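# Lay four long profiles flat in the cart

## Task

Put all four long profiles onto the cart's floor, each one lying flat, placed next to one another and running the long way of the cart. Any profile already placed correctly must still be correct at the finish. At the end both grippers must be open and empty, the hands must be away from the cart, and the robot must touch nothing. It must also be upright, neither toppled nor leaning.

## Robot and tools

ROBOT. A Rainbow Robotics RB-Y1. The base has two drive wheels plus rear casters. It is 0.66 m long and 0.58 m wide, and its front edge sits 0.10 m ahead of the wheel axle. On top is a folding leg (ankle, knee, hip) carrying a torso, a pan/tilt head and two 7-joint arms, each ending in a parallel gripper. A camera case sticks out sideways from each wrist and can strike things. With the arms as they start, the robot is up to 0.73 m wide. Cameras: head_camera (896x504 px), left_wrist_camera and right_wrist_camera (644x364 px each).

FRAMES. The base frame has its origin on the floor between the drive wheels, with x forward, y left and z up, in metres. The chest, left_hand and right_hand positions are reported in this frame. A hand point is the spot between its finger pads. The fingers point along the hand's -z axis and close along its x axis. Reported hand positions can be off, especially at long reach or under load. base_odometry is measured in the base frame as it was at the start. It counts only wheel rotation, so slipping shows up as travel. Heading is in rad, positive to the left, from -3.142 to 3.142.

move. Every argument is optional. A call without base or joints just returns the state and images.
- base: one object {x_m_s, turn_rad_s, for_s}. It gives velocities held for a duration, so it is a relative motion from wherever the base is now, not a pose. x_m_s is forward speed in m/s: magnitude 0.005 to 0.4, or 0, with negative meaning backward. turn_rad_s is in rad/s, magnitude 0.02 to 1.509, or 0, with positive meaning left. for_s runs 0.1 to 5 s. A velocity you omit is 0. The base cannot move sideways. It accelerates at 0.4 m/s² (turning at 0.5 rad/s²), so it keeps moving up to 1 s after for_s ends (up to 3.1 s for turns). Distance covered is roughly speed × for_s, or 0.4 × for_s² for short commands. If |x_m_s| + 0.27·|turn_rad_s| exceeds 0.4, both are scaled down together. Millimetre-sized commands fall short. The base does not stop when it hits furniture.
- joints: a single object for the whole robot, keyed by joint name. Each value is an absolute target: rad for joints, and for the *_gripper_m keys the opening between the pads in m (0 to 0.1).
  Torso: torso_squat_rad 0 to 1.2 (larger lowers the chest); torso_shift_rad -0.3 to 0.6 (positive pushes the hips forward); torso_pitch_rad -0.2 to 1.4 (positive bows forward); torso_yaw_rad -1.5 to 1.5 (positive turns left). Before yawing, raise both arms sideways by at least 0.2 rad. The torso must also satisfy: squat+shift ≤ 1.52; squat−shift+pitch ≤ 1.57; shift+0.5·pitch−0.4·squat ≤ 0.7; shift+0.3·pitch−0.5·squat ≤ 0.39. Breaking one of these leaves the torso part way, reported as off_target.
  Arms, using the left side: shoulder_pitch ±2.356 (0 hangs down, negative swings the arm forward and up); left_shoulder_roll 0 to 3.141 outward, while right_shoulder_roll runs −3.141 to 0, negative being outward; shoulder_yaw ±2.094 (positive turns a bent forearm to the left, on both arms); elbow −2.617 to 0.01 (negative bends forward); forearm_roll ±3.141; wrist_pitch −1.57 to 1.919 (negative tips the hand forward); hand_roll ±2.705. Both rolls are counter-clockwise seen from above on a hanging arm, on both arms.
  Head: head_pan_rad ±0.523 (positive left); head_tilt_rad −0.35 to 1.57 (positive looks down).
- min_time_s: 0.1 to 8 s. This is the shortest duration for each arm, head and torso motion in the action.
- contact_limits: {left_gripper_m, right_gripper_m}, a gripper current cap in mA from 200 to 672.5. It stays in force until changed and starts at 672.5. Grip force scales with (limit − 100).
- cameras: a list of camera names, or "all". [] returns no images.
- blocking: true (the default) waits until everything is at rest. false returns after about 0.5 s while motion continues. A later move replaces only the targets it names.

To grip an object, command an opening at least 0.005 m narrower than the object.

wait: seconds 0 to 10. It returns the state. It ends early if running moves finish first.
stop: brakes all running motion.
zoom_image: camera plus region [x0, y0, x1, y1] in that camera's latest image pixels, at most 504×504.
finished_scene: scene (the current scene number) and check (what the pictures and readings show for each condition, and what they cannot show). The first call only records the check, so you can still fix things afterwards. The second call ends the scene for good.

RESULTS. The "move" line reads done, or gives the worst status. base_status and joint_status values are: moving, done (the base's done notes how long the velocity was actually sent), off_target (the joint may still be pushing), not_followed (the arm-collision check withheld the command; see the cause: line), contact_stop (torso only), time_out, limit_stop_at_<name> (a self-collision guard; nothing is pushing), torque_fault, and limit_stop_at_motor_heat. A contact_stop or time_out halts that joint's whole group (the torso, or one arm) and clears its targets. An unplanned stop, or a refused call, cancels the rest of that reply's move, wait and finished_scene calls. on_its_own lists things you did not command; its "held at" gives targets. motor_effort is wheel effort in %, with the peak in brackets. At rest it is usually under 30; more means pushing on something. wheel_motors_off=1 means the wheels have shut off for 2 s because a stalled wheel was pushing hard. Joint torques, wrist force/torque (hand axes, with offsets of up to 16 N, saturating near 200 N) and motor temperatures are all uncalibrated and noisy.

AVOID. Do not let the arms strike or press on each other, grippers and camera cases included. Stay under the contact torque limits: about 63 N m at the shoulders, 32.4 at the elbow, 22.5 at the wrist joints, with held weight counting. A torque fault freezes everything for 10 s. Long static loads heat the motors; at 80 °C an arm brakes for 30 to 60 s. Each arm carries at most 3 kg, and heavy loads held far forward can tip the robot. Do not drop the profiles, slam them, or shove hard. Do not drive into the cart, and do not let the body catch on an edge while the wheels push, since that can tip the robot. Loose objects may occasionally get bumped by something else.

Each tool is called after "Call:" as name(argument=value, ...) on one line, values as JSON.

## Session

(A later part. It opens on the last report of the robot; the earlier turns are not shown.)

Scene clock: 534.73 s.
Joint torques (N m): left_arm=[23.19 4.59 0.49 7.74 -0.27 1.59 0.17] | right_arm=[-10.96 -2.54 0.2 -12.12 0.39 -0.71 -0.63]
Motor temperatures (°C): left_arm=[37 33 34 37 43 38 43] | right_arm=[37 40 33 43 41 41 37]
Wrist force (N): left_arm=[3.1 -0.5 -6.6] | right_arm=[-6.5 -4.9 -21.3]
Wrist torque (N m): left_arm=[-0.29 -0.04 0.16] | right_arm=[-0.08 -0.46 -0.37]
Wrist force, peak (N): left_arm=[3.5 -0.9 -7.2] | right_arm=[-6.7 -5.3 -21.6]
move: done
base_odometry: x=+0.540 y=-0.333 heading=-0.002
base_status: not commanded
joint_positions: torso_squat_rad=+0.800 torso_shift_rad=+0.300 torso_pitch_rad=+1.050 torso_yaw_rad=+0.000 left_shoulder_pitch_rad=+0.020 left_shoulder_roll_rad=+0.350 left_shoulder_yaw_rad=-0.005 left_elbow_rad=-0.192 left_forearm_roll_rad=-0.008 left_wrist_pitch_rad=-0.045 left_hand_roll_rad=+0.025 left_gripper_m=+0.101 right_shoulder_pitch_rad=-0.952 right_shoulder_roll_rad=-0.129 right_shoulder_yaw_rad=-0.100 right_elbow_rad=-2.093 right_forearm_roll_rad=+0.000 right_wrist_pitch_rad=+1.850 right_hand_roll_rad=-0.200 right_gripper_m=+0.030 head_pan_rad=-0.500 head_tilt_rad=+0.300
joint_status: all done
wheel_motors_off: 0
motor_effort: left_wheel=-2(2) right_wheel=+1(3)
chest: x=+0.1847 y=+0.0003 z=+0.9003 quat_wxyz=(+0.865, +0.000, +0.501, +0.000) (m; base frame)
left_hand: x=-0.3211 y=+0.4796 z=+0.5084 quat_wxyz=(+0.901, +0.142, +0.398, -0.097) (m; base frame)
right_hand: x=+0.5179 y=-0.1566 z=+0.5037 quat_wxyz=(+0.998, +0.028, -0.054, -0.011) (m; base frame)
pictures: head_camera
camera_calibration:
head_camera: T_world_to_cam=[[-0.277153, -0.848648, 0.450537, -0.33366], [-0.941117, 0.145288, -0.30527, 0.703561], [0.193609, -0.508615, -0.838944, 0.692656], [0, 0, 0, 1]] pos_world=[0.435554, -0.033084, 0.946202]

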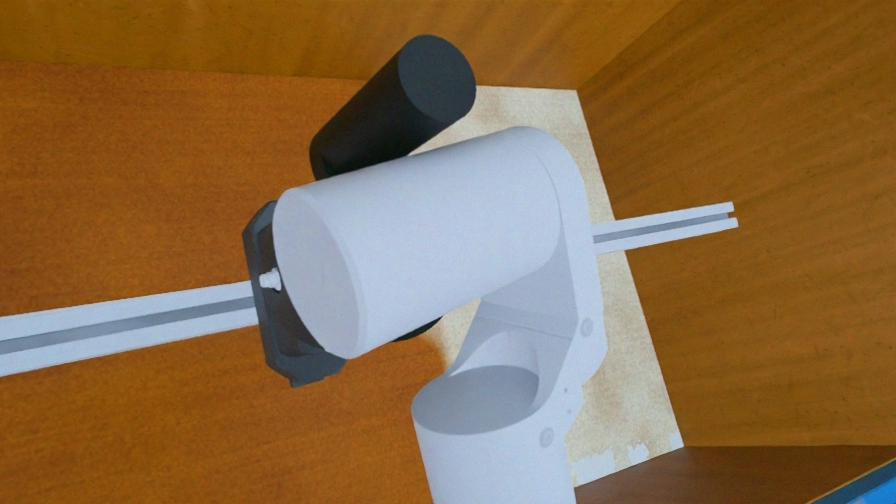

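Call:
move(joints={"right_shoulder_roll_rad":-0.18,"right_hand_roll_rad":-0.23}, cameras=[])

Call:
move(joints={"right_shoulder_pitch_rad":-1.03,"right_elbow_rad":-1.54,"right_wrist_pitch_rad":1.45,"right_shoulder_roll_rad":-0.17,"right_hand_roll_rad":-0.23}, min_time_s=2, cameras=["head_camera"])

Call:
move(joints={"head_pan_rad":0.35}, cameras=["head_camera"])

Scene clock: 540.73 s.
Joint torques (N m): left_arm=[23.07 4.05 -0.14 8.33 -0.05 1.38 0.4] | right_arm=[-10.79 -2.31 0.65 -12.39 0.34 -0.53 -0.27]
Motor temperatures (°C): left_arm=[37 33 34 37 43 38 43] | right_arm=[37 40 32 43 41 41 37]
Wrist force (N): left_arm=[3.1 -0.7 -6.8] | right_arm=[-6.7 -4.8 -21.4]
Wrist torque (N m): left_arm=[-0.27 -0.05 0.17] | right_arm=[-0.13 -0.47 -0.32]
Wrist force, peak (N): left_arm=[3.4 -0.8 -7.1] | right_arm=[-6.5 -6.2 -21.4]
move: done
base_odometry: x=+0.540 y=-0.333 heading=-0.002
base_status: not commanded
joint_positions: torso_squat_rad=+0.800 torso_shift_rad=+0.300 torso_pitch_rad=+1.050 torso_yaw_rad=+0.000 left_shoulder_pitch_rad=+0.020 left_shoulder_roll_rad=+0.350 left_shoulder_yaw_rad=-0.005 left_elbow_rad=-0.192 left_forearm_roll_rad=-0.008 left_wrist_pitch_rad=-0.045 left_hand_roll_rad=+0.025 left_gripper_m=+0.101 right_shoulder_pitch_rad=-0.952 right_shoulder_roll_rad=-0.180 right_shoulder_yaw_rad=-0.100 right_elbow_rad=-2.093 right_forearm_roll_rad=+0.000 right_wrist_pitch_rad=+1.850 right_hand_roll_rad=-0.230 right_gripper_m=+0.030 head_pan_rad=-0.500 head_tilt_rad=+0.300
joint_status: all done
wheel_motors_off: 0
motor_effort: left_wheel=-1(2) right_wheel=+0(2)
chest: x=+0.1847 y=+0.0003 z=+0.9003 quat_wxyz=(+0.865, +0.000, +0.501, +0.000) (m; base frame)
left_hand: x=-0.3211 y=+0.4796 z=+0.5084 quat_wxyz=(+0.901, +0.142, +0.398, -0.097) (m; base frame)
right_hand: x=+0.5238 y=-0.1759 z=+0.5049 quat_wxyz=(+0.998, +0.005, -0.061, -0.021) (m; base frame)
pictures: none
No camera images: "cameras" was empty.

Scene clock: 543.03 s.
Joint torques (N m): left_arm=[23.93 4.17 -0.42 7.74 0.07 1.55 0.35] | right_arm=[-11.55 0.81 0.48 -11.77 0.26 -0.13 -0.37]
Motor temperatures (°C): left_arm=[38 33 34 37 43 38 43] | right_arm=[37 40 32 43 41 41 37]
Wrist force (N): left_arm=[3.4 -0.5 -6.7] | right_arm=[-5.5 -4.2 -21.2]
Wrist torque (N m): left_arm=[-0.29 -0.01 0.16] | right_arm=[0.00 -0.47 -0.37]
Wrist force, peak (N): left_arm=[3.2 -0.7 -7.3] | right_arm=[-7.6 -4.8 -21.3]
move: done
base_odometry: x=+0.540 y=-0.333 heading=-0.002
base_status: not commanded
joint_positions: torso_squat_rad=+0.800 torso_shift_rad=+0.300 torso_pitch_rad=+1.050 torso_yaw_rad=+0.000 left_shoulder_pitch_rad=+0.020 left_shoulder_roll_rad=+0.350 left_shoulder_yaw_rad=-0.005 left_elbow_rad=-0.192 left_forearm_roll_rad=-0.008 left_wrist_pitch_rad=-0.045 left_hand_roll_rad=+0.025 left_gripper_m=+0.101 right_shoulder_pitch_rad=-1.029 right_shoulder_roll_rad=-0.170 right_shoulder_yaw_rad=-0.100 right_elbow_rad=-1.539 right_forearm_roll_rad=+0.000 right_wrist_pitch_rad=+1.450 right_hand_roll_rad=-0.230 right_gripper_m=+0.030 head_pan_rad=-0.500 head_tilt_rad=+0.300
joint_status: all done
wheel_motors_off: 0
motor_effort: left_wheel=-2(3) right_wheel=+1(3)
chest: x=+0.1847 y=+0.0003 z=+0.9003 quat_wxyz=(+0.865, +0.000, +0.501, +0.000) (m; base frame)
left_hand: x=-0.3211 y=+0.4796 z=+0.5084 quat_wxyz=(+0.901, +0.142, +0.398, -0.097) (m; base frame)
right_hand: x=+0.5288 y=-0.1632 z=+0.3816 quat_wxyz=(+1.000, +0.006, -0.020, -0.016) (m; base frame)
pictures: head_camera
camera_calibration:
head_camera: T_world_to_cam=[[-0.277162, -0.848644, 0.450538, -0.333662], [-0.941115, 0.145296, -0.305273, 0.703564], [0.193607, -0.508618, -0.838942, 0.692653], [0, 0, 0, 1]] pos_world=[0.435553, -0.033089, 0.946203]

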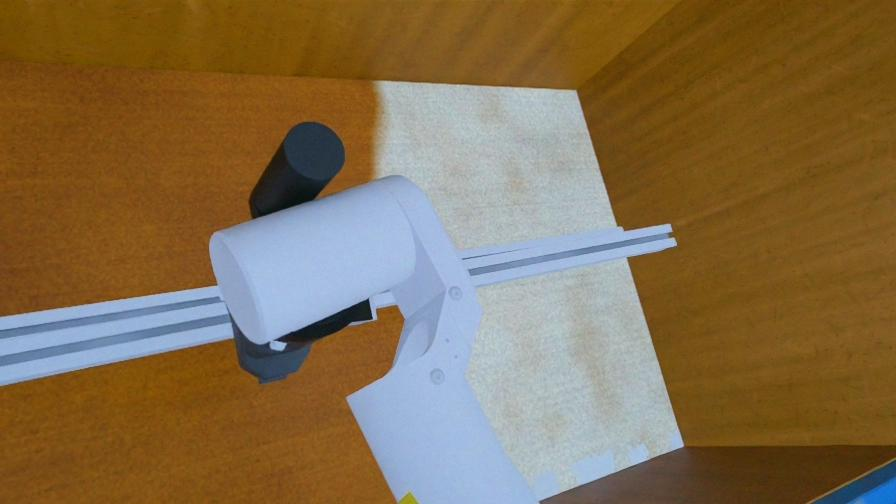

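Scene clock: 544.27 s.
Joint torques (N m): left_arm=[22.96 4.52 0.14 7.83 -0.05 1.73 0.02] | right_arm=[-11.46 0.67 0.57 -11.97 0.34 -0.42 -0.37]
Motor temperatures (°C): left_arm=[38 33 34 37 43 38 43] | right_arm=[37 40 32 43 41 41 37]
Wrist force (N): left_arm=[3.2 -1.0 -6.9] | right_arm=[-5.4 -4.4 -21.0]
Wrist torque (N m): left_arm=[-0.24 -0.05 0.16] | right_arm=[-0.05 -0.44 -0.34]
Wrist force, peak (N): left_arm=[2.9 -0.9 -7.3] | right_arm=[-5.6 -4.5 -21.4]
move: done
base_odometry: x=+0.540 y=-0.333 heading=-0.002
base_status: not commanded
joint_positions: torso_squat_rad=+0.800 torso_shift_rad=+0.300 torso_pitch_rad=+1.050 torso_yaw_rad=+0.000 left_shoulder_pitch_rad=+0.020 left_shoulder_roll_rad=+0.350 left_shoulder_yaw_rad=-0.005 left_elbow_rad=-0.192 left_forearm_roll_rad=-0.008 left_wrist_pitch_rad=-0.045 left_hand_roll_rad=+0.025 left_gripper_m=+0.101 right_shoulder_pitch_rad=-1.029 right_shoulder_roll_rad=-0.170 right_shoulder_yaw_rad=-0.100 right_elbow_rad=-1.539 right_forearm_roll_rad=+0.000 right_wrist_pitch_rad=+1.450 right_hand_roll_rad=-0.230 right_gripper_m=+0.030 head_pan_rad=+0.350 head_tilt_rad=+0.300
joint_status: all done
wheel_motors_off: 0
motor_effort: left_wheel=-2(3) right_wheel=+0(3)
chest: x=+0.1847 y=+0.0003 z=+0.9003 quat_wxyz=(+0.865, +0.000, +0.501, +0.000) (m; base frame)
left_hand: x=-0.3211 y=+0.4796 z=+0.5084 quat_wxyz=(+0.901, +0.142, +0.398, -0.097) (m; base frame)
right_hand: x=+0.5288 y=-0.1632 z=+0.3816 quat_wxyz=(+1.000, +0.006, -0.020, -0.016) (m; base frame)
pictures: head_camera
camera_calibration:
head_camera: T_world_to_cam=[[0.12923, -0.957348, -0.258428, 0.211601], [-0.96119, -0.0568744, -0.269962, 0.676427], [0.24375, 0.283285, -0.927543, 0.760714], [0, 0, 0, 1]] pos_world=[0.437406, 0.0255484, 0.942888]

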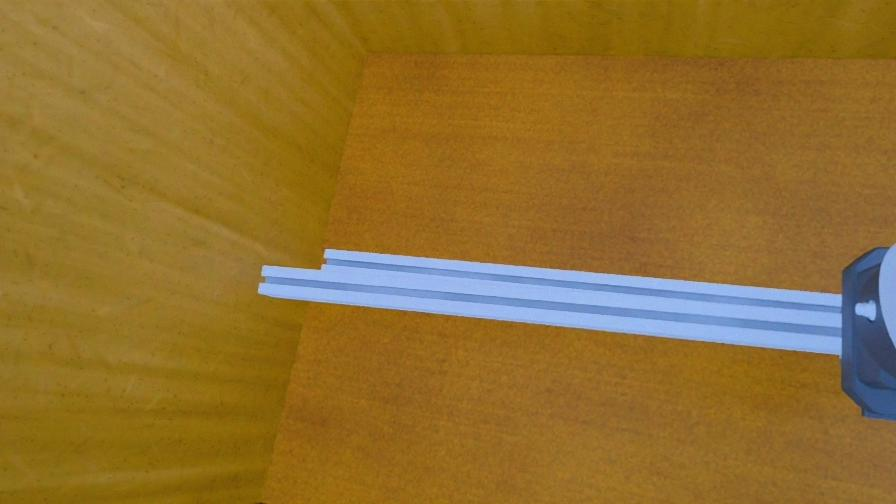

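Call:
move(joints={"right_shoulder_yaw_rad":-0.13,"right_shoulder_roll_rad":-0.175,"right_hand_roll_rad":-0.21}, cameras=[])

Call:
move(joints={"right_shoulder_pitch_rad":-1.045,"right_elbow_rad":-1.225,"right_wrist_pitch_rad":1.185,"right_shoulder_roll_rad":-0.175}, min_time_s=2, cameras=["head_camera"])

Call:
move(joints={"head_pan_rad":-0.5}, cameras=["head_camera","right_wrist_camera"])

Scene clock: 551.53 s.
Joint torques (N m): left_arm=[23.4 5 0.39 8.14 -0.13 1.72 0.18] | right_arm=[-11.29 -1.51 0.33 -12.09 0.36 -0.33 -0.13]
Motor temperatures (°C): left_arm=[38 33 34 38 43 38 43] | right_arm=[37 40 32 43 41 41 37]
Wrist force (N): left_arm=[3.1 -1.1 -7.0] | right_arm=[-5.6 -4.1 -20.9]
Wrist torque (N m): left_arm=[-0.23 -0.03 0.18] | right_arm=[-0.04 -0.47 -0.32]
Wrist force, peak (N): left_arm=[3.5 -1.1 -7.2] | right_arm=[-4.0 -9.8 -20.7]
move: done
base_odometry: x=+0.540 y=-0.333 heading=-0.002
base_status: not commanded
joint_positions: torso_squat_rad=+0.800 torso_shift_rad=+0.300 torso_pitch_rad=+1.050 torso_yaw_rad=+0.000 left_shoulder_pitch_rad=+0.020 left_shoulder_roll_rad=+0.350 left_shoulder_yaw_rad=-0.005 left_elbow_rad=-0.192 left_forearm_roll_rad=-0.008 left_wrist_pitch_rad=-0.045 left_hand_roll_rad=+0.025 left_gripper_m=+0.101 right_shoulder_pitch_rad=-1.029 right_shoulder_roll_rad=-0.175 right_shoulder_yaw_rad=-0.130 right_elbow_rad=-1.539 right_forearm_roll_rad=+0.000 right_wrist_pitch_rad=+1.450 right_hand_roll_rad=-0.210 right_gripper_m=+0.030 head_pan_rad=+0.350 head_tilt_rad=+0.300
joint_status: all done
wheel_motors_off: 0
motor_effort: left_wheel=-3(5) right_wheel=+1(5)
chest: x=+0.1847 y=+0.0003 z=+0.9003 quat_wxyz=(+0.865, +0.000, +0.501, +0.000) (m; base frame)
left_hand: x=-0.3211 y=+0.4796 z=+0.5083 quat_wxyz=(+0.901, +0.142, +0.398, -0.097) (m; base frame)
right_hand: x=+0.5313 y=-0.1746 z=+0.3817 quat_wxyz=(+1.000, +0.002, -0.021, -0.021) (m; base frame)
pictures: none
No camera images: "cameras" was empty.

Scene clock: 553.83 s.
Joint torques (N m): left_arm=[23.42 4.38 0.59 7.92 -0.27 1.43 0.35] | right_arm=[-11.01 -1.69 0.84 -10.39 0.65 -0.22 -0.1]
Motor temperatures (°C): left_arm=[38 33 34 38 43 38 43] | right_arm=[37 40 32 43 41 41 37]
Wrist force (N): left_arm=[3.5 -0.9 -6.8] | right_arm=[-5.4 -4.7 -20.3]
Wrist torque (N m): left_arm=[-0.25 -0.01 0.17] | right_arm=[0.61 -0.43 -0.15]
Wrist force, peak (N): left_arm=[2.9 -0.8 -7.4] | right_arm=[-5.3 -4.8 -21.7]
move: done
base_odometry: x=+0.540 y=-0.333 heading=-0.002
base_status: not commanded
joint_positions: torso_squat_rad=+0.800 torso_shift_rad=+0.300 torso_pitch_rad=+1.050 torso_yaw_rad=+0.000 left_shoulder_pitch_rad=+0.020 left_shoulder_roll_rad=+0.350 left_shoulder_yaw_rad=-0.005 left_elbow_rad=-0.192 left_forearm_roll_rad=-0.008 left_wrist_pitch_rad=-0.045 left_hand_roll_rad=+0.025 left_gripper_m=+0.101 right_shoulder_pitch_rad=-1.044 right_shoulder_roll_rad=-0.175 right_shoulder_yaw_rad=-0.130 right_elbow_rad=-1.225 right_forearm_roll_rad=+0.000 right_wrist_pitch_rad=+1.185 right_hand_roll_rad=-0.210 right_gripper_m=+0.030 head_pan_rad=+0.350 head_tilt_rad=+0.300
joint_status: all done
wheel_motors_off: 0
motor_effort: left_wheel=-3(4) right_wheel=-1(4)
chest: x=+0.1847 y=+0.0003 z=+0.9003 quat_wxyz=(+0.865, +0.000, +0.501, +0.000) (m; base frame)
left_hand: x=-0.3211 y=+0.4796 z=+0.5083 quat_wxyz=(+0.901, +0.142, +0.398, -0.097) (m; base frame)
right_hand: x=+0.5010 y=-0.1781 z=+0.3093 quat_wxyz=(+1.000, +0.000, -0.004, -0.020) (m; base frame)
pictures: head_camera
camera_calibration:
head_camera: T_world_to_cam=[[0.129218, -0.957356, -0.258404, 0.211579], [-0.961188, -0.0568655, -0.269972, 0.67643], [0.243765, 0.28326, -0.927546, 0.760718], [0, 0, 0, 1]] pos_world=[0.4374, 0.0255412, 0.942891]

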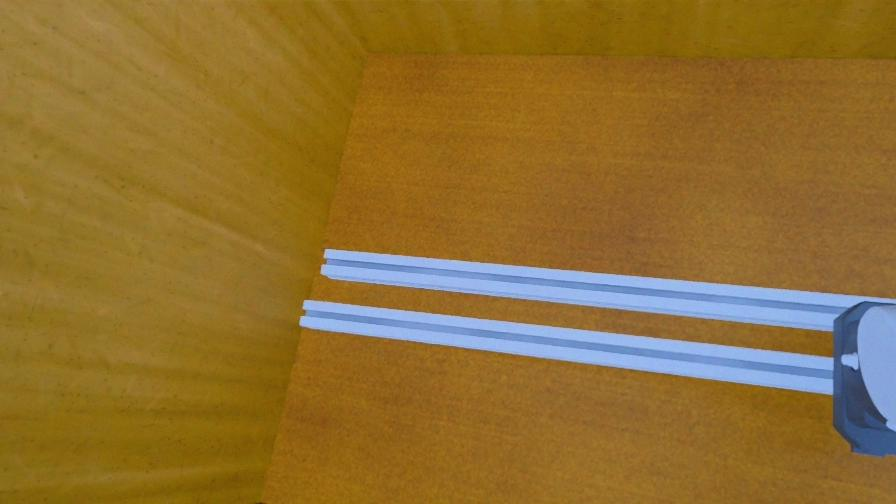

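Scene clock: 555.07 s.
Joint torques (N m): left_arm=[23.86 4.38 0.55 8.15 -0.09 1.42 0.15] | right_arm=[-10.63 -2.01 0.54 -10.14 0.71 -0.09 -0.19]
Motor temperatures (°C): left_arm=[38 33 34 38 43 38 43] | right_arm=[37 40 32 43 41 41 37]
Wrist force (N): left_arm=[3.1 -0.7 -6.8] | right_arm=[-5.7 -4.9 -20.9]
Wrist torque (N m): left_arm=[-0.28 -0.05 0.18] | right_arm=[0.62 -0.43 -0.16]
Wrist force, peak (N): left_arm=[3.5 -0.6 -7.0] | right_arm=[-5.9 -4.8 -21.1]
move: done
base_odometry: x=+0.540 y=-0.333 heading=-0.002
base_status: not commanded
joint_positions: torso_squat_rad=+0.800 torso_shift_rad=+0.300 torso_pitch_rad=+1.050 torso_yaw_rad=+0.000 left_shoulder_pitch_rad=+0.020 left_shoulder_roll_rad=+0.350 left_shoulder_yaw_rad=-0.005 left_elbow_rad=-0.192 left_forearm_roll_rad=-0.008 left_wrist_pitch_rad=-0.045 left_hand_roll_rad=+0.025 left_gripper_m=+0.101 right_shoulder_pitch_rad=-1.044 right_shoulder_roll_rad=-0.175 right_shoulder_yaw_rad=-0.130 right_elbow_rad=-1.225 right_forearm_roll_rad=+0.000 right_wrist_pitch_rad=+1.185 right_hand_roll_rad=-0.210 right_gripper_m=+0.030 head_pan_rad=-0.500 head_tilt_rad=+0.300
joint_status: all done
wheel_motors_off: 0
motor_effort: left_wheel=-3(4) right_wheel=+2(3)
chest: x=+0.1847 y=+0.0003 z=+0.9003 quat_wxyz=(+0.865, +0.000, +0.501, +0.000) (m; base frame)
left_hand: x=-0.3211 y=+0.4796 z=+0.5083 quat_wxyz=(+0.901, +0.142, +0.398, -0.097) (m; base frame)
right_hand: x=+0.5010 y=-0.1781 z=+0.3093 quat_wxyz=(+1.000, +0.000, -0.004, -0.020) (m; base frame)
pictures: head_camera, right_wrist_camera
camera_calibration:
head_camera: T_world_to_cam=[[-0.27718, -0.848629, 0.450555, -0.333679], [-0.941109, 0.145303, -0.305287, 0.703571], [0.193609, -0.508641, -0.838928, 0.69264], [0, 0, 0, 1]] pos_world=[0.435547, -0.0330958, 0.946207]
right_wrist_camera: T_world_to_cam=[[-0.998263, 0.0571964, -0.0141001, 0.516343], [0.0447367, 0.891791, 0.45023, 0.0273264], [0.0383258, 0.448817, -0.892801, 0.410985], [0, 0, 0, 1]] pos_world=[0.498473, -0.238359, 0.361905]

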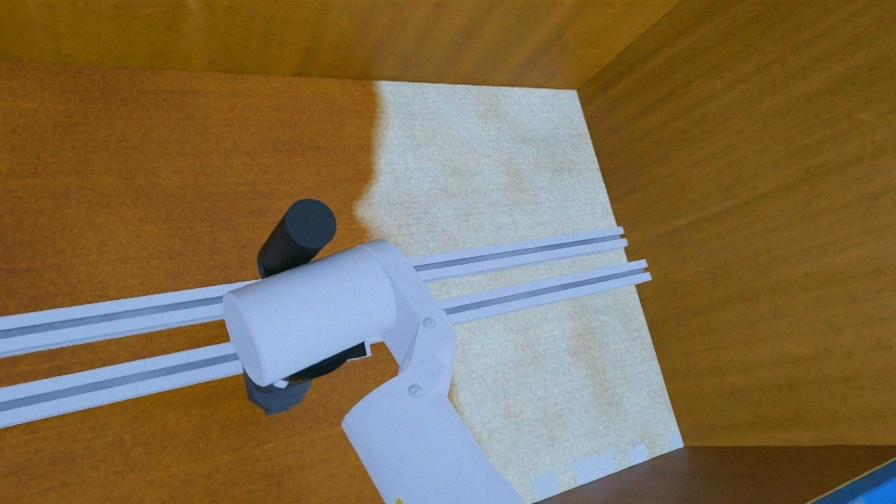

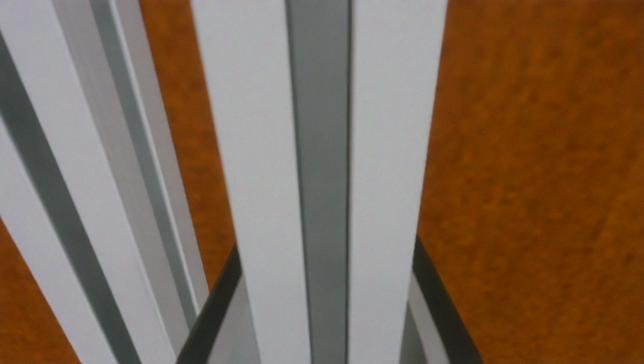

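Call:
move(joints={"right_elbow_rad":-1.185,"right_wrist_pitch_rad":1.145}, min_time_s=1, cameras=[])

Call:
move(joints={"right_gripper_m":0.033}, cameras=[])

Call:
move(joints={"right_gripper_m":0.045}, cameras=["head_camera","right_wrist_camera"])

Scene clock: 559.27 s.
Joint torques (N m): left_arm=[23.95 4.38 0.19 7.97 0.03 1.82 -0.11] | right_arm=[-10.12 -1.34 0.68 -7.32 1.23 -2.53 -0.23]
Motor temperatures (°C): left_arm=[38 33 34 38 43 38 43] | right_arm=[37 40 32 43 41 40 37]
Wrist force (N): left_arm=[3.3 -0.9 -7.3] | right_arm=[-12.6 -4.6 5.8]
Wrist torque (N m): left_arm=[-0.25 -0.03 0.19] | right_arm=[0.60 0.40 -0.55]
Wrist force, peak (N): left_arm=[3.3 -1.1 -7.3] | right_arm=[-5.8 -5.2 -21.0]
move: done
base_odometry: x=+0.540 y=-0.333 heading=-0.002
base_status: not commanded
joint_positions: torso_squat_rad=+0.800 torso_shift_rad=+0.300 torso_pitch_rad=+1.050 torso_yaw_rad=+0.000 left_shoulder_pitch_rad=+0.020 left_shoulder_roll_rad=+0.350 left_shoulder_yaw_rad=-0.005 left_elbow_rad=-0.192 left_forearm_roll_rad=-0.008 left_wrist_pitch_rad=-0.045 left_hand_roll_rad=+0.025 left_gripper_m=+0.101 right_shoulder_pitch_rad=-1.045 right_shoulder_roll_rad=-0.175 right_shoulder_yaw_rad=-0.130 right_elbow_rad=-1.185 right_forearm_roll_rad=+0.000 right_wrist_pitch_rad=+1.146 right_hand_roll_rad=-0.210 right_gripper_m=+0.030 head_pan_rad=-0.500 head_tilt_rad=+0.300
joint_status: all done
wheel_motors_off: 0
motor_effort: left_wheel=-4(4) right_wheel=-2(3)
chest: x=+0.1845 y=+0.0003 z=+0.9004 quat_wxyz=(+0.865, +0.000, +0.501, +0.000) (m; base frame)
left_hand: x=-0.3211 y=+0.4796 z=+0.5082 quat_wxyz=(+0.901, +0.142, +0.398, -0.097) (m; base frame)
right_hand: x=+0.4962 y=-0.1789 z=+0.3008 quat_wxyz=(+1.000, +0.000, -0.004, -0.020) (m; base frame)
pictures: none
No camera images: "cameras" was empty.

Scene clock: 559.73 s.
Joint torques (N m): left_arm=[23.53 5.48 0.1 7.55 -0.13 1.52 0.4] | right_arm=[-7.16 -1.53 0.61 -6.63 0.57 -0.48 -0.22]
Motor temperatures (°C): left_arm=[38 33 34 38 43 38 43] | right_arm=[37 40 32 43 41 40 37]
Wrist force (N): left_arm=[3.1 -0.8 -6.5] | right_arm=[-4.8 -4.5 -6.5]
Wrist torque (N m): left_arm=[-0.25 -0.04 0.18] | right_arm=[0.07 -0.28 -0.37]
Wrist force, peak (N): left_arm=[3.6 -0.8 -7.0] | right_arm=[-12.2 -4.7 6.3]
move: done
base_odometry: x=+0.540 y=-0.333 heading=-0.002
base_status: not commanded
joint_positions: torso_squat_rad=+0.800 torso_shift_rad=+0.300 torso_pitch_rad=+1.050 torso_yaw_rad=+0.000 left_shoulder_pitch_rad=+0.020 left_shoulder_roll_rad=+0.350 left_shoulder_yaw_rad=-0.005 left_elbow_rad=-0.192 left_forearm_roll_rad=-0.008 left_wrist_pitch_rad=-0.045 left_hand_roll_rad=+0.025 left_gripper_m=+0.101 right_shoulder_pitch_rad=-1.045 right_shoulder_roll_rad=-0.175 right_shoulder_yaw_rad=-0.130 right_elbow_rad=-1.185 right_forearm_roll_rad=+0.000 right_wrist_pitch_rad=+1.145 right_hand_roll_rad=-0.210 right_gripper_m=+0.033 head_pan_rad=-0.500 head_tilt_rad=+0.300
joint_status: all done
wheel_motors_off: 0
motor_effort: left_wheel=-3(3) right_wheel=+4(4)
chest: x=+0.1845 y=+0.0003 z=+0.9004 quat_wxyz=(+0.865, +0.000, +0.501, +0.000) (m; base frame)
left_hand: x=-0.3211 y=+0.4796 z=+0.5082 quat_wxyz=(+0.901, +0.142, +0.398, -0.097) (m; base frame)
right_hand: x=+0.4968 y=-0.1787 z=+0.3010 quat_wxyz=(+1.000, +0.000, -0.005, -0.020) (m; base frame)
pictures: none
No camera images: "cameras" was empty.

Scene clock: 560.33 s.
Joint torques (N m): left_arm=[23.59 4.95 0.21 7.91 -0.08 1.38 0.24] | right_arm=[-6.15 -2.03 0.09 -6.5 0.5 0.12 -0.26]
Motor temperatures (°C): left_arm=[38 33 34 38 43 38 43] | right_arm=[37 40 32 43 41 40 37]
Wrist force (N): left_arm=[3.1 -0.8 -6.8] | right_arm=[-2.7 -4.8 -6.6]
Wrist torque (N m): left_arm=[-0.26 -0.05 0.20] | right_arm=[0.08 -0.33 -0.36]
Wrist force, peak (N): left_arm=[3.4 -0.6 -7.0] | right_arm=[-3.1 -4.8 -7.7]
move: done
base_odometry: x=+0.540 y=-0.333 heading=-0.002
base_status: not commanded
joint_positions: torso_squat_rad=+0.800 torso_shift_rad=+0.300 torso_pitch_rad=+1.050 torso_yaw_rad=+0.000 left_shoulder_pitch_rad=+0.020 left_shoulder_roll_rad=+0.350 left_shoulder_yaw_rad=-0.005 left_elbow_rad=-0.192 left_forearm_roll_rad=-0.008 left_wrist_pitch_rad=-0.045 left_hand_roll_rad=+0.025 left_gripper_m=+0.101 right_shoulder_pitch_rad=-1.045 right_shoulder_roll_rad=-0.175 right_shoulder_yaw_rad=-0.130 right_elbow_rad=-1.185 right_forearm_roll_rad=+0.000 right_wrist_pitch_rad=+1.145 right_hand_roll_rad=-0.210 right_gripper_m=+0.045 head_pan_rad=-0.500 head_tilt_rad=+0.300
joint_status: all done
wheel_motors_off: 0
motor_effort: left_wheel=-2(3) right_wheel=+1(2)
chest: x=+0.1845 y=+0.0003 z=+0.9004 quat_wxyz=(+0.865, +0.000, +0.501, +0.000) (m; base frame)
left_hand: x=-0.3211 y=+0.4796 z=+0.5082 quat_wxyz=(+0.901, +0.142, +0.398, -0.097) (m; base frame)
right_hand: x=+0.4970 y=-0.1787 z=+0.3011 quat_wxyz=(+1.000, +0.000, -0.005, -0.020) (m; base frame)
pictures: head_camera, right_wrist_camera
camera_calibration:
head_camera: T_world_to_cam=[[-0.277374, -0.848627, 0.45044, -0.333643], [-0.940979, 0.145304, -0.305689, 0.703772], [0.193965, -0.508645, -0.838843, 0.69263], [0, 0, 0, 1]] pos_world=[0.435345, -0.0330962, 0.94643]
right_wrist_camera: T_world_to_cam=[[-0.998239, 0.0569974, -0.0164503, 0.51292], [0.0434809, 0.891601, 0.450729, 0.0321868], [0.0403575, 0.44922, -0.892509, 0.402999], [0, 0, 0, 1]] pos_world=[0.494353, -0.238968, 0.353611]

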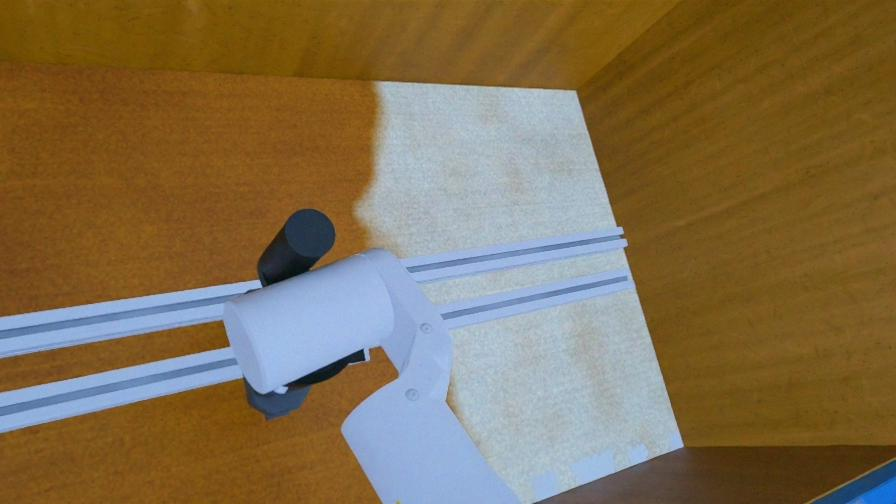

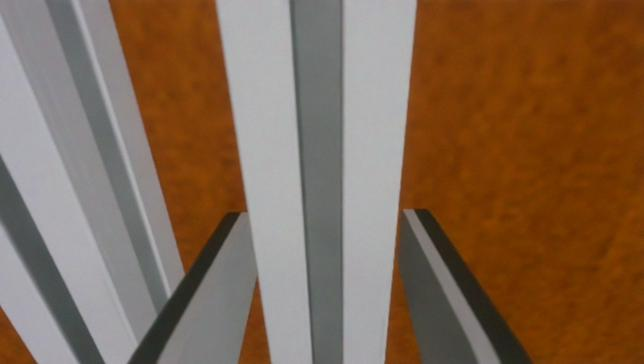

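Call:
move(joints={"right_shoulder_pitch_rad":-1.03,"right_elbow_rad":-1.54,"right_wrist_pitch_rad":1.45}, min_time_s=1, cameras=["head_camera"])

Call:
move(joints={"torso_squat_rad":0.4,"torso_shift_rad":0.2,"torso_pitch_rad":0.7,"right_shoulder_pitch_rad":-0.603,"right_elbow_rad":-2.094,"right_wrist_pitch_rad":1.85,"head_pan_rad":0,"head_tilt_rad":0.6}, cameras=["head_camera"])

Call:
move(base={"x_m_s":-0.4,"for_s":1.2}, cameras=[])

Call:
move(base={"turn_rad_s":0.8,"for_s":1.967}, joints={"torso_squat_rad":1.03,"torso_shift_rad":0,"torso_pitch_rad":0.2,"right_shoulder_pitch_rad":-0.283,"right_shoulder_roll_rad":0,"right_shoulder_yaw_rad":-0.155,"right_elbow_rad":-0.901,"right_wrist_pitch_rad":-0.5,"right_hand_roll_rad":1.571,"right_gripper_m":0.06}, cameras=[])

Call:
move(base={"x_m_s":0.4,"for_s":3.433}, cameras=[])

Call:
move(base={"turn_rad_s":-0.8,"for_s":1.967}, cameras=["head_camera","right_wrist_camera"])

Scene clock: 569.60 s.
Joint torques (N m): left_arm=[23.52 4.01 0.13 7.63 -0.2 1.33 0.22] | right_arm=[-8.82 -1.61 -0.02 -10.02 0.67 -0.3 -0.08]
Motor temperatures (°C): left_arm=[39 33 33 38 43 38 43] | right_arm=[37 40 32 43 40 40 37]
Wrist force (N): left_arm=[2.9 -0.7 -7.0] | right_arm=[-5.1 -4.5 -11.9]
Wrist torque (N m): left_arm=[-0.29 -0.06 0.18] | right_arm=[0.05 -0.47 -0.37]
Wrist force, peak (N): left_arm=[2.8 -1.1 -7.5] | right_arm=[-8.7 -5.7 -13.8]
move: done
base_odometry: x=+0.540 y=-0.333 heading=-0.002
base_status: not commanded
joint_positions: torso_squat_rad=+0.800 torso_shift_rad=+0.300 torso_pitch_rad=+1.050 torso_yaw_rad=+0.000 left_shoulder_pitch_rad=+0.020 left_shoulder_roll_rad=+0.350 left_shoulder_yaw_rad=-0.005 left_elbow_rad=-0.192 left_forearm_roll_rad=-0.008 left_wrist_pitch_rad=-0.045 left_hand_roll_rad=+0.025 left_gripper_m=+0.101 right_shoulder_pitch_rad=-1.030 right_shoulder_roll_rad=-0.175 right_shoulder_yaw_rad=-0.130 right_elbow_rad=-1.540 right_forearm_roll_rad=+0.000 right_wrist_pitch_rad=+1.450 right_hand_roll_rad=-0.210 right_gripper_m=+0.045 head_pan_rad=-0.500 head_tilt_rad=+0.300
joint_status: all done
wheel_motors_off: 0
motor_effort: left_wheel=-2(3) right_wheel=+1(3)
chest: x=+0.1845 y=+0.0003 z=+0.9004 quat_wxyz=(+0.865, +0.000, +0.501, +0.000) (m; base frame)
left_hand: x=-0.3211 y=+0.4796 z=+0.5082 quat_wxyz=(+0.901, +0.142, +0.398, -0.097) (m; base frame)
right_hand: x=+0.5319 y=-0.1744 z=+0.3823 quat_wxyz=(+1.000, +0.002, -0.022, -0.021) (m; base frame)
pictures: head_camera
camera_calibration:
head_camera: T_world_to_cam=[[-0.277348, -0.848627, 0.450456, -0.333647], [-0.940996, 0.145302, -0.305637, 0.703745], [0.193919, -0.508645, -0.838854, 0.692626], [0, 0, 0, 1]] pos_world=[0.435371, -0.0330962, 0.946395]

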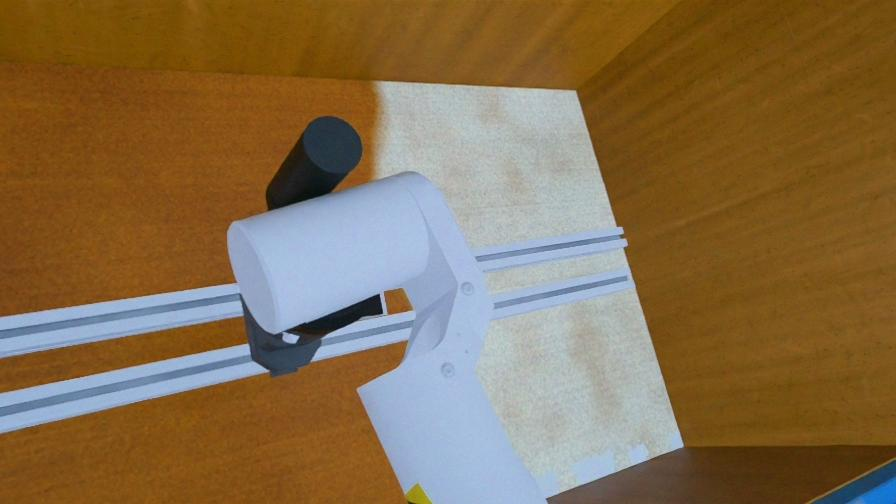

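Scene clock: 571.83 s.
Joint torques (N m): left_arm=[17.02 6.39 0.48 5.94 -0.19 1.01 0.16] | right_arm=[-7.78 -3.15 -0.43 -9.59 0.83 -0.36 -0.16]
Motor temperatures (°C): left_arm=[39 33 33 38 43 38 43] | right_arm=[37 40 32 43 40 40 37]
Wrist force (N): left_arm=[1.8 -1.1 -7.8] | right_arm=[-5.8 -3.9 -12.2]
Wrist torque (N m): left_arm=[-0.25 -0.08 0.19] | right_arm=[0.00 -0.50 -0.35]
Wrist force, peak (N): left_arm=[2.0 -1.2 -7.9] | right_arm=[-5.2 -4.4 -13.4]
move: done
base_odometry: x=+0.540 y=-0.333 heading=-0.002
base_status: not commanded
joint_positions: torso_squat_rad=+0.400 torso_shift_rad=+0.200 torso_pitch_rad=+0.700 torso_yaw_rad=+0.000 left_shoulder_pitch_rad=+0.020 left_shoulder_roll_rad=+0.350 left_shoulder_yaw_rad=-0.005 left_elbow_rad=-0.192 left_forearm_roll_rad=-0.008 left_wrist_pitch_rad=-0.045 left_hand_roll_rad=+0.025 left_gripper_m=+0.101 right_shoulder_pitch_rad=-0.603 right_shoulder_roll_rad=-0.175 right_shoulder_yaw_rad=-0.130 right_elbow_rad=-2.094 right_forearm_roll_rad=+0.000 right_wrist_pitch_rad=+1.850 right_hand_roll_rad=-0.210 right_gripper_m=+0.045 head_pan_rad=+0.000 head_tilt_rad=+0.600
joint_status: all done
wheel_motors_off: 0
motor_effort: left_wheel=+0(2) right_wheel=+2(4)
chest: x=+0.0994 y=+0.0003 z=+1.1491 quat_wxyz=(+0.939, +0.000, +0.343, +0.000) (m; base frame)
left_hand: x=-0.2411 y=+0.4796 z=+0.6073 quat_wxyz=(+0.957, +0.156, +0.235, -0.071) (m; base frame)
right_hand: x=+0.4316 y=-0.2442 z=+0.7808 quat_wxyz=(+0.994, -0.044, -0.073, -0.062) (m; base frame)
pictures: head_camera
camera_calibration:
head_camera: T_world_to_cam=[[-0.0448316, -0.998213, 0.0395, -0.033955], [-0.948832, 0.0301754, -0.314336, 0.694173], [0.312582, -0.0515711, -0.94849, 1.08617], [0, 0, 0, 1]] pos_world=[0.317615, 0.00117372, 1.24977]

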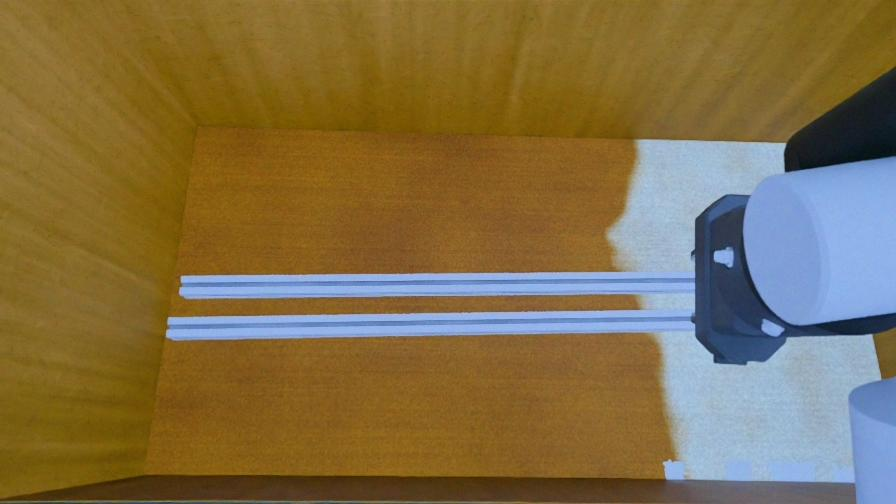

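Scene clock: 574.57 s.
Joint torques (N m): left_arm=[16.86 6.47 -0.05 5.35 0.11 0.91 0.14] | right_arm=[-7.82 -3.78 -0.28 -9.42 0.71 -0.38 -0.11]
Motor temperatures (°C): left_arm=[39 33 33 38 43 38 43] | right_arm=[37 40 32 43 40 40 37]
Wrist force (N): left_arm=[1.4 -1.2 -7.9] | right_arm=[-5.7 -3.8 -12.1]
Wrist torque (N m): left_arm=[-0.27 -0.14 0.19] | right_arm=[-0.02 -0.48 -0.35]
Wrist force, peak (N): left_arm=[1.3 -1.3 -8.3] | right_arm=[-6.0 -3.7 -12.5]
move: done
base_odometry: x=+0.060 y=-0.332 heading=-0.001
base_status: done (sent for 1.2 of 1.2 s)
joint_positions: torso_squat_rad=+0.400 torso_shift_rad=+0.200 torso_pitch_rad=+0.700 torso_yaw_rad=+0.000 left_shoulder_pitch_rad=+0.020 left_shoulder_roll_rad=+0.350 left_shoulder_yaw_rad=-0.005 left_elbow_rad=-0.192 left_forearm_roll_rad=-0.008 left_wrist_pitch_rad=-0.045 left_hand_roll_rad=+0.025 left_gripper_m=+0.101 right_shoulder_pitch_rad=-0.603 right_shoulder_roll_rad=-0.175 right_shoulder_yaw_rad=-0.130 right_elbow_rad=-2.094 right_forearm_roll_rad=+0.000 right_wrist_pitch_rad=+1.850 right_hand_roll_rad=-0.210 right_gripper_m=+0.045 head_pan_rad=+0.000 head_tilt_rad=+0.600
joint_status: not commanded
wheel_motors_off: 0
motor_effort: left_wheel=+17(36) right_wheel=-16(31)
chest: x=+0.0994 y=+0.0003 z=+1.1491 quat_wxyz=(+0.939, +0.000, +0.343, +0.000) (m; base frame)
left_hand: x=-0.2412 y=+0.4796 z=+0.6074 quat_wxyz=(+0.957, +0.156, +0.235, -0.071) (m; base frame)
right_hand: x=+0.4316 y=-0.2442 z=+0.7808 quat_wxyz=(+0.994, -0.044, -0.073, -0.062) (m; base frame)
pictures: none
No camera images: "cameras" was empty.

Scene clock: 578.47 s.
Joint torques (N m): left_arm=[3.46 9 0.84 0.71 -0.14 -0.17 0.1] | right_arm=[-10.71 -1.38 -0.06 -9.5 0.42 -1.8 -0.56]
Motor temperatures (°C): left_arm=[38 33 33 38 43 38 43] | right_arm=[37 40 32 43 40 40 37]
Wrist force (N): left_arm=[-1.4 -1.5 -8.5] | right_arm=[-4.5 2.1 -6.5]
Wrist torque (N m): left_arm=[-0.23 -0.31 0.19] | right_arm=[-0.40 -0.42 -0.38]
Wrist force, peak (N): left_arm=[-1.5 -2.2 -9.0] | right_arm=[-6.6 -3.7 -12.6]
move: done
base_odometry: x=+0.060 y=-0.332 heading=+1.571
base_status: done (sent for 1.97 of 1.97 s)
joint_positions: torso_squat_rad=+1.030 torso_shift_rad=+0.000 torso_pitch_rad=+0.200 torso_yaw_rad=+0.000 left_shoulder_pitch_rad=+0.020 left_shoulder_roll_rad=+0.350 left_shoulder_yaw_rad=-0.005 left_elbow_rad=-0.192 left_forearm_roll_rad=-0.008 left_wrist_pitch_rad=-0.045 left_hand_roll_rad=+0.025 left_gripper_m=+0.101 right_shoulder_pitch_rad=-0.283 right_shoulder_roll_rad=+0.000 right_shoulder_yaw_rad=-0.155 right_elbow_rad=-0.901 right_forearm_roll_rad=+0.000 right_wrist_pitch_rad=-0.500 right_hand_roll_rad=+1.571 right_gripper_m=+0.060 head_pan_rad=+0.000 head_tilt_rad=+0.600
joint_status: all done
wheel_motors_off: 0
motor_effort: left_wheel=+4(29) right_wheel=+16(43)
chest: x=-0.1666 y=+0.0003 z=+0.9441 quat_wxyz=(+0.995, +0.000, +0.100, +0.000) (m; base frame)
left_hand: x=-0.2058 y=+0.4796 z=+0.3054 quat_wxyz=(+0.985, +0.169, -0.009, -0.030) (m; base frame)
right_hand: x=+0.3200 y=-0.2397 z=+0.5542 quat_wxyz=(+0.544, -0.483, -0.463, +0.506) (m; base frame)
pictures: none
No camera images: "cameras" was empty.

Scene clock: 583.50 s.
Joint torques (N m): left_arm=[4.49 8.72 0.3 0.86 -0.02 -0.03 0.34] | right_arm=[-9.53 -1.34 -0.03 -9.5 0.48 -2.03 -0.53]
Motor temperatures (°C): left_arm=[38 33 33 37 43 38 43] | right_arm=[37 40 32 42 40 40 37]
Wrist force (N): left_arm=[-1.2 -2.1 -8.4] | right_arm=[-4.6 1.8 -6.5]
Wrist torque (N m): left_arm=[-0.17 -0.31 0.21] | right_arm=[-0.38 -0.44 -0.36]
Wrist force, peak (N): left_arm=[-1.1 -1.9 -8.9] | right_arm=[-4.8 1.9 -7.1]
move: done
base_odometry: x=+0.058 y=+1.041 heading=+1.572
base_status: done (sent for 3.43 of 3.43 s)
joint_positions: torso_squat_rad=+1.030 torso_shift_rad=+0.000 torso_pitch_rad=+0.200 torso_yaw_rad=+0.000 left_shoulder_pitch_rad=+0.020 left_shoulder_roll_rad=+0.350 left_shoulder_yaw_rad=-0.005 left_elbow_rad=-0.192 left_forearm_roll_rad=-0.008 left_wrist_pitch_rad=-0.045 left_hand_roll_rad=+0.025 left_gripper_m=+0.101 right_shoulder_pitch_rad=-0.283 right_shoulder_roll_rad=+0.000 right_shoulder_yaw_rad=-0.155 right_elbow_rad=-0.901 right_forearm_roll_rad=+0.000 right_wrist_pitch_rad=-0.500 right_hand_roll_rad=+1.571 right_gripper_m=+0.060 head_pan_rad=+0.000 head_tilt_rad=+0.600
joint_status: not commanded
wheel_motors_off: 0
motor_effort: left_wheel=+11(44) right_wheel=-8(51)
chest: x=-0.1665 y=+0.0003 z=+0.9441 quat_wxyz=(+0.995, +0.000, +0.100, +0.000) (m; base frame)
left_hand: x=-0.2057 y=+0.4796 z=+0.3054 quat_wxyz=(+0.985, +0.169, -0.009, -0.030) (m; base frame)
right_hand: x=+0.3201 y=-0.2397 z=+0.5541 quat_wxyz=(+0.544, -0.483, -0.463, +0.506) (m; base frame)
pictures: none
No camera images: "cameras" was empty.

Scene clock: 587.40 s.
Joint torques (N m): left_arm=[4.14 8.89 0.49 1.44 0 0.44 0.09] | right_arm=[-9.81 -1.18 0.23 -9.08 0.36 -1.99 -0.67]
Motor temperatures (°C): left_arm=[38 33 33 37 43 38 43] | right_arm=[37 40 32 42 40 41 37]
Wrist force (N): left_arm=[-1.8 -2.1 -8.4] | right_arm=[-4.6 1.9 -6.5]
Wrist torque (N m): left_arm=[-0.14 -0.36 0.21] | right_arm=[-0.38 -0.43 -0.38]
Wrist force, peak (N): left_arm=[-1.8 -1.9 -8.9] | right_arm=[-4.8 2.0 -6.8]
move: done
base_odometry: x=+0.058 y=+1.041 heading=-0.001
base_status: done (sent for 1.97 of 1.97 s)
joint_positions: torso_squat_rad=+1.030 torso_shift_rad=+0.000 torso_pitch_rad=+0.200 torso_yaw_rad=+0.000 left_shoulder_pitch_rad=+0.020 left_shoulder_roll_rad=+0.350 left_shoulder_yaw_rad=-0.005 left_elbow_rad=-0.192 left_forearm_roll_rad=-0.008 left_wrist_pitch_rad=-0.045 left_hand_roll_rad=+0.025 left_gripper_m=+0.101 right_shoulder_pitch_rad=-0.283 right_shoulder_roll_rad=+0.000 right_shoulder_yaw_rad=-0.155 right_elbow_rad=-0.901 right_forearm_roll_rad=+0.000 right_wrist_pitch_rad=-0.500 right_hand_roll_rad=+1.571 right_gripper_m=+0.060 head_pan_rad=+0.000 head_tilt_rad=+0.600
joint_status: not commanded
wheel_motors_off: 0
motor_effort: left_wheel=+15(41) right_wheel=+4(47)
chest: x=-0.1665 y=+0.0003 z=+0.9441 quat_wxyz=(+0.995, +0.000, +0.100, +0.000) (m; base frame)
left_hand: x=-0.2058 y=+0.4796 z=+0.3054 quat_wxyz=(+0.985, +0.169, -0.009, -0.030) (m; base frame)
right_hand: x=+0.3201 y=-0.2397 z=+0.5541 quat_wxyz=(+0.544, -0.483, -0.463, +0.506) (m; base frame)
pictures: head_camera, right_wrist_camera
camera_calibration:
head_camera: T_world_to_cam=[[-0.0582249, -0.998216, 0.0132449, -0.0152114], [-0.682041, 0.0300875, -0.730695, 0.814976], [0.728993, -0.0515782, -0.682576, 0.793206], [0, 0, 0, 1]] pos_world=[-0.0232805, 0.00120731, 1.13712]
right_wrist_camera: T_world_to_cam=[[-0.0533412, -0.997999, -0.0339536, -0.201655], [-0.538776, 0.0573915, -0.840492, 0.682153], [0.840759, -0.0265394, -0.540759, 0.0982444], [0, 0, 0, 1]] pos_world=[0.274172, -0.237794, 0.619624]

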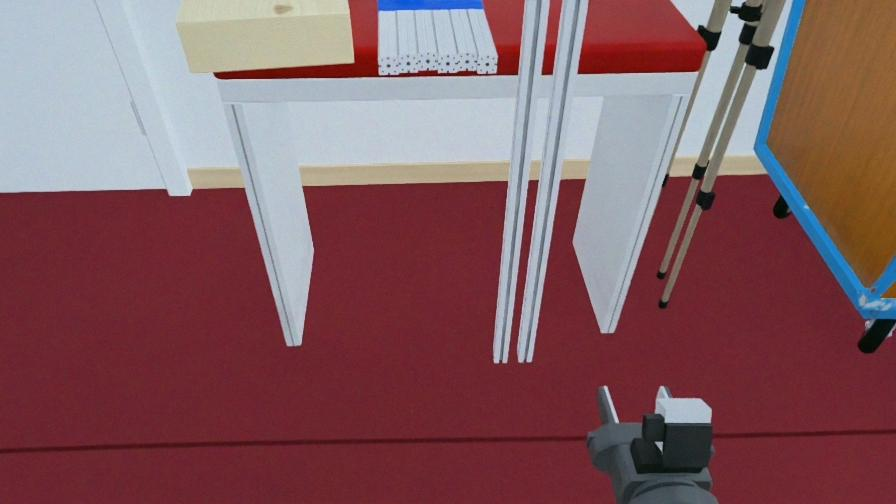

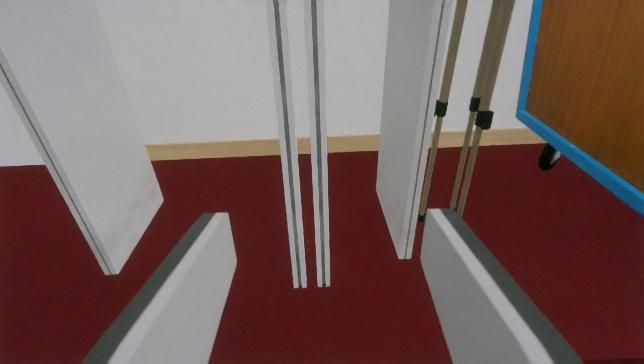

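Call:
move(base={"x_m_s":0.3,"for_s":1.467}, joints={"right_gripper_m":0.042}, cameras=["right_wrist_camera"])

Scene clock: 595.67 s.
Joint torques (N m): left_arm=[4.68 8.44 0.53 1.42 0 0.02 0.36] | right_arm=[-9.99 -0.79 0.03 -9.25 0.38 -2.06 -0.62]
Motor temperatures (°C): left_arm=[37 33 33 37 43 38 43] | right_arm=[37 39 32 42 40 41 37]
Wrist force (N): left_arm=[-1.5 -1.8 -8.5] | right_arm=[-4.5 1.8 -6.6]
Wrist torque (N m): left_arm=[-0.19 -0.32 0.22] | right_arm=[-0.38 -0.43 -0.37]
Wrist force, peak (N): left_arm=[-1.4 -2.3 -8.9] | right_arm=[-4.6 2.0 -7.1]
move: done
base_odometry: x=+0.498 y=+1.041 heading=-0.002
base_status: done (sent for 1.47 of 1.47 s)
joint_positions: torso_squat_rad=+1.030 torso_shift_rad=+0.000 torso_pitch_rad=+0.200 torso_yaw_rad=+0.000 left_shoulder_pitch_rad=+0.020 left_shoulder_roll_rad=+0.350 left_shoulder_yaw_rad=-0.005 left_elbow_rad=-0.192 left_forearm_roll_rad=-0.008 left_wrist_pitch_rad=-0.045 left_hand_roll_rad=+0.025 left_gripper_m=+0.101 right_shoulder_pitch_rad=-0.283 right_shoulder_roll_rad=+0.000 right_shoulder_yaw_rad=-0.155 right_elbow_rad=-0.901 right_forearm_roll_rad=+0.000 right_wrist_pitch_rad=-0.500 right_hand_roll_rad=+1.571 right_gripper_m=+0.042 head_pan_rad=+0.000 head_tilt_rad=+0.600
joint_status: all done
wheel_motors_off: 0
motor_effort: left_wheel=-11(48) right_wheel=+7(44)
chest: x=-0.1665 y=+0.0003 z=+0.9441 quat_wxyz=(+0.995, +0.000, +0.100, +0.000) (m; base frame)
left_hand: x=-0.2057 y=+0.4796 z=+0.3054 quat_wxyz=(+0.985, +0.169, -0.009, -0.030) (m; base frame)
right_hand: x=+0.3201 y=-0.2397 z=+0.5541 quat_wxyz=(+0.544, -0.483, -0.463, +0.506) (m; base frame)
pictures: right_wrist_camera
camera_calibration:
right_wrist_camera: T_world_to_cam=[[-0.0533221, -0.998, -0.0339584, -0.201646], [-0.538748, 0.0573844, -0.84051, 0.68218], [0.840778, -0.0265228, -0.54073, 0.0982112], [0, 0, 0, 1]] pos_world=[0.274197, -0.237785, 0.619637]

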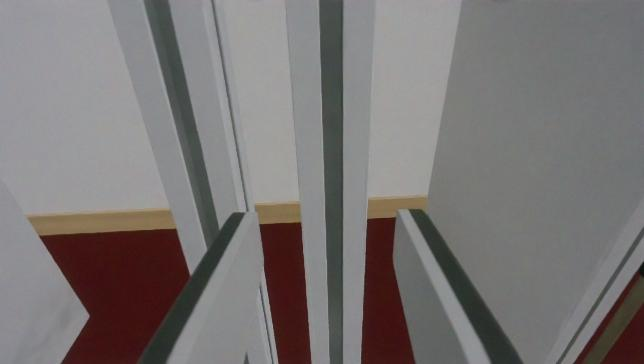

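Call:
move(base={"x_m_s":0.1,"for_s":0.733}, cameras=["right_wrist_camera"])

Call:
move(joints={"right_gripper_m":0.02}, cameras=["right_wrist_camera"])

Scene clock: 603.20 s.
Joint torques (N m): left_arm=[4.52 8.49 0.08 1.37 0.06 -0.01 -0.06] | right_arm=[-10.15 -0.91 -0.19 -9.15 0.46 -2.14 -0.47]
Motor temperatures (°C): left_arm=[37 34 33 37 43 38 43] | right_arm=[37 39 32 42 40 41 37]
Wrist force (N): left_arm=[-1.7 -1.8 -8.3] | right_arm=[-4.6 1.7 -6.3]
Wrist torque (N m): left_arm=[-0.21 -0.36 0.20] | right_arm=[-0.36 -0.43 -0.38]
Wrist force, peak (N): left_arm=[-1.5 -2.0 -9.0] | right_arm=[-4.7 1.7 -7.1]
move: done
base_odometry: x=+0.571 y=+1.040 heading=-0.002
base_status: done (sent for 0.73 of 0.73 s)
joint_positions: torso_squat_rad=+1.030 torso_shift_rad=+0.000 torso_pitch_rad=+0.200 torso_yaw_rad=+0.000 left_shoulder_pitch_rad=+0.020 left_shoulder_roll_rad=+0.350 left_shoulder_yaw_rad=-0.005 left_elbow_rad=-0.192 left_forearm_roll_rad=-0.008 left_wrist_pitch_rad=-0.045 left_hand_roll_rad=+0.025 left_gripper_m=+0.101 right_shoulder_pitch_rad=-0.283 right_shoulder_roll_rad=+0.000 right_shoulder_yaw_rad=-0.155 right_elbow_rad=-0.901 right_forearm_roll_rad=+0.000 right_wrist_pitch_rad=-0.500 right_hand_roll_rad=+1.571 right_gripper_m=+0.042 head_pan_rad=+0.000 head_tilt_rad=+0.600
joint_status: not commanded
wheel_motors_off: 0
motor_effort: left_wheel=-10(23) right_wheel=+10(40)
chest: x=-0.1665 y=+0.0003 z=+0.9441 quat_wxyz=(+0.995, +0.000, +0.100, +0.000) (m; base frame)
left_hand: x=-0.2057 y=+0.4796 z=+0.3054 quat_wxyz=(+0.985, +0.169, -0.009, -0.030) (m; base frame)
right_hand: x=+0.3201 y=-0.2397 z=+0.5541 quat_wxyz=(+0.544, -0.483, -0.463, +0.506) (m; base frame)
pictures: right_wrist_camera
camera_calibration:
right_wrist_camera: T_world_to_cam=[[-0.0533356, -0.997999, -0.033954, -0.201653], [-0.538771, 0.0573886, -0.840496, 0.682158], [0.840762, -0.026535, -0.540754, 0.0982351], [0, 0, 0, 1]] pos_world=[0.274179, -0.237791, 0.619625]

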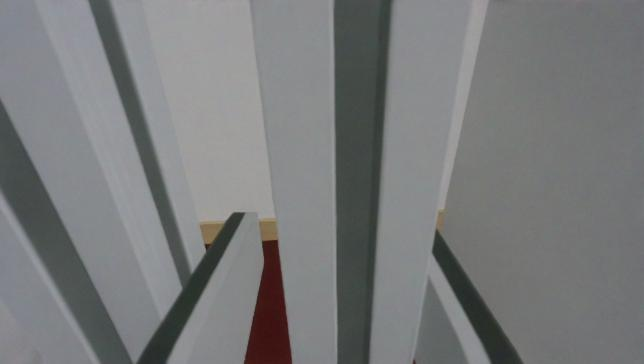

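Scene clock: 603.93 s.
Joint torques (N m): left_arm=[3.94 8.75 0.67 1.22 -0.2 0.03 0.16] | right_arm=[-9.82 -1.14 0 -9.16 0.19 -1.98 -0.39]
Motor temperatures (°C): left_arm=[37 34 33 37 43 38 43] | right_arm=[37 39 32 42 40 41 37]
Wrist force (N): left_arm=[-1.3 -2.2 -8.1] | right_arm=[-5.4 1.9 -6.5]
Wrist torque (N m): left_arm=[-0.16 -0.31 0.20] | right_arm=[-0.40 -0.38 0.05]
Wrist force, peak (N): left_arm=[-1.2 -2.4 -8.8] | right_arm=[-6.9 0.8 -6.3]
move: off_target
base_odometry: x=+0.571 y=+1.040 heading=-0.002
base_status: not commanded
joint_positions: torso_squat_rad=+1.030 torso_shift_rad=+0.000 torso_pitch_rad=+0.200 torso_yaw_rad=+0.000 left_shoulder_pitch_rad=+0.020 left_shoulder_roll_rad=+0.350 left_shoulder_yaw_rad=-0.005 left_elbow_rad=-0.192 left_forearm_roll_rad=-0.008 left_wrist_pitch_rad=-0.045 left_hand_roll_rad=+0.025 left_gripper_m=+0.101 right_shoulder_pitch_rad=-0.283 right_shoulder_roll_rad=+0.000 right_shoulder_yaw_rad=-0.155 right_elbow_rad=-0.901 right_forearm_roll_rad=+0.000 right_wrist_pitch_rad=-0.500 right_hand_roll_rad=+1.571 right_gripper_m=+0.030 head_pan_rad=+0.000 head_tilt_rad=+0.600
joint_status: right_gripper_m off_target (ended at +0.030, target +0.020)
wheel_motors_off: 0
motor_effort: left_wheel=-11(11) right_wheel=+8(11)
chest: x=-0.1665 y=+0.0003 z=+0.9441 quat_wxyz=(+0.995, +0.000, +0.100, +0.000) (m; base frame)
left_hand: x=-0.2057 y=+0.4796 z=+0.3054 quat_wxyz=(+0.985, +0.169, -0.009, -0.030) (m; base frame)
right_hand: x=+0.3201 y=-0.2397 z=+0.5541 quat_wxyz=(+0.544, -0.483, -0.463, +0.506) (m; base frame)
pictures: right_wrist_camera
camera_calibration:
right_wrist_camera: T_world_to_cam=[[-0.0533861, -0.997996, -0.0339742, -0.20163], [-0.538824, 0.0574347, -0.840458, 0.682126], [0.840725, -0.0265627, -0.54081, 0.0982782], [0, 0, 0, 1]] pos_world=[0.274157, -0.237794, 0.619598]

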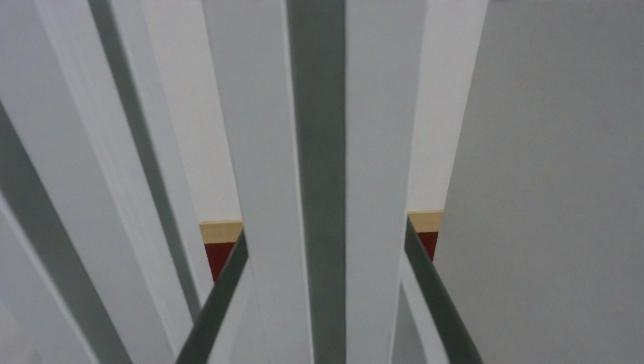

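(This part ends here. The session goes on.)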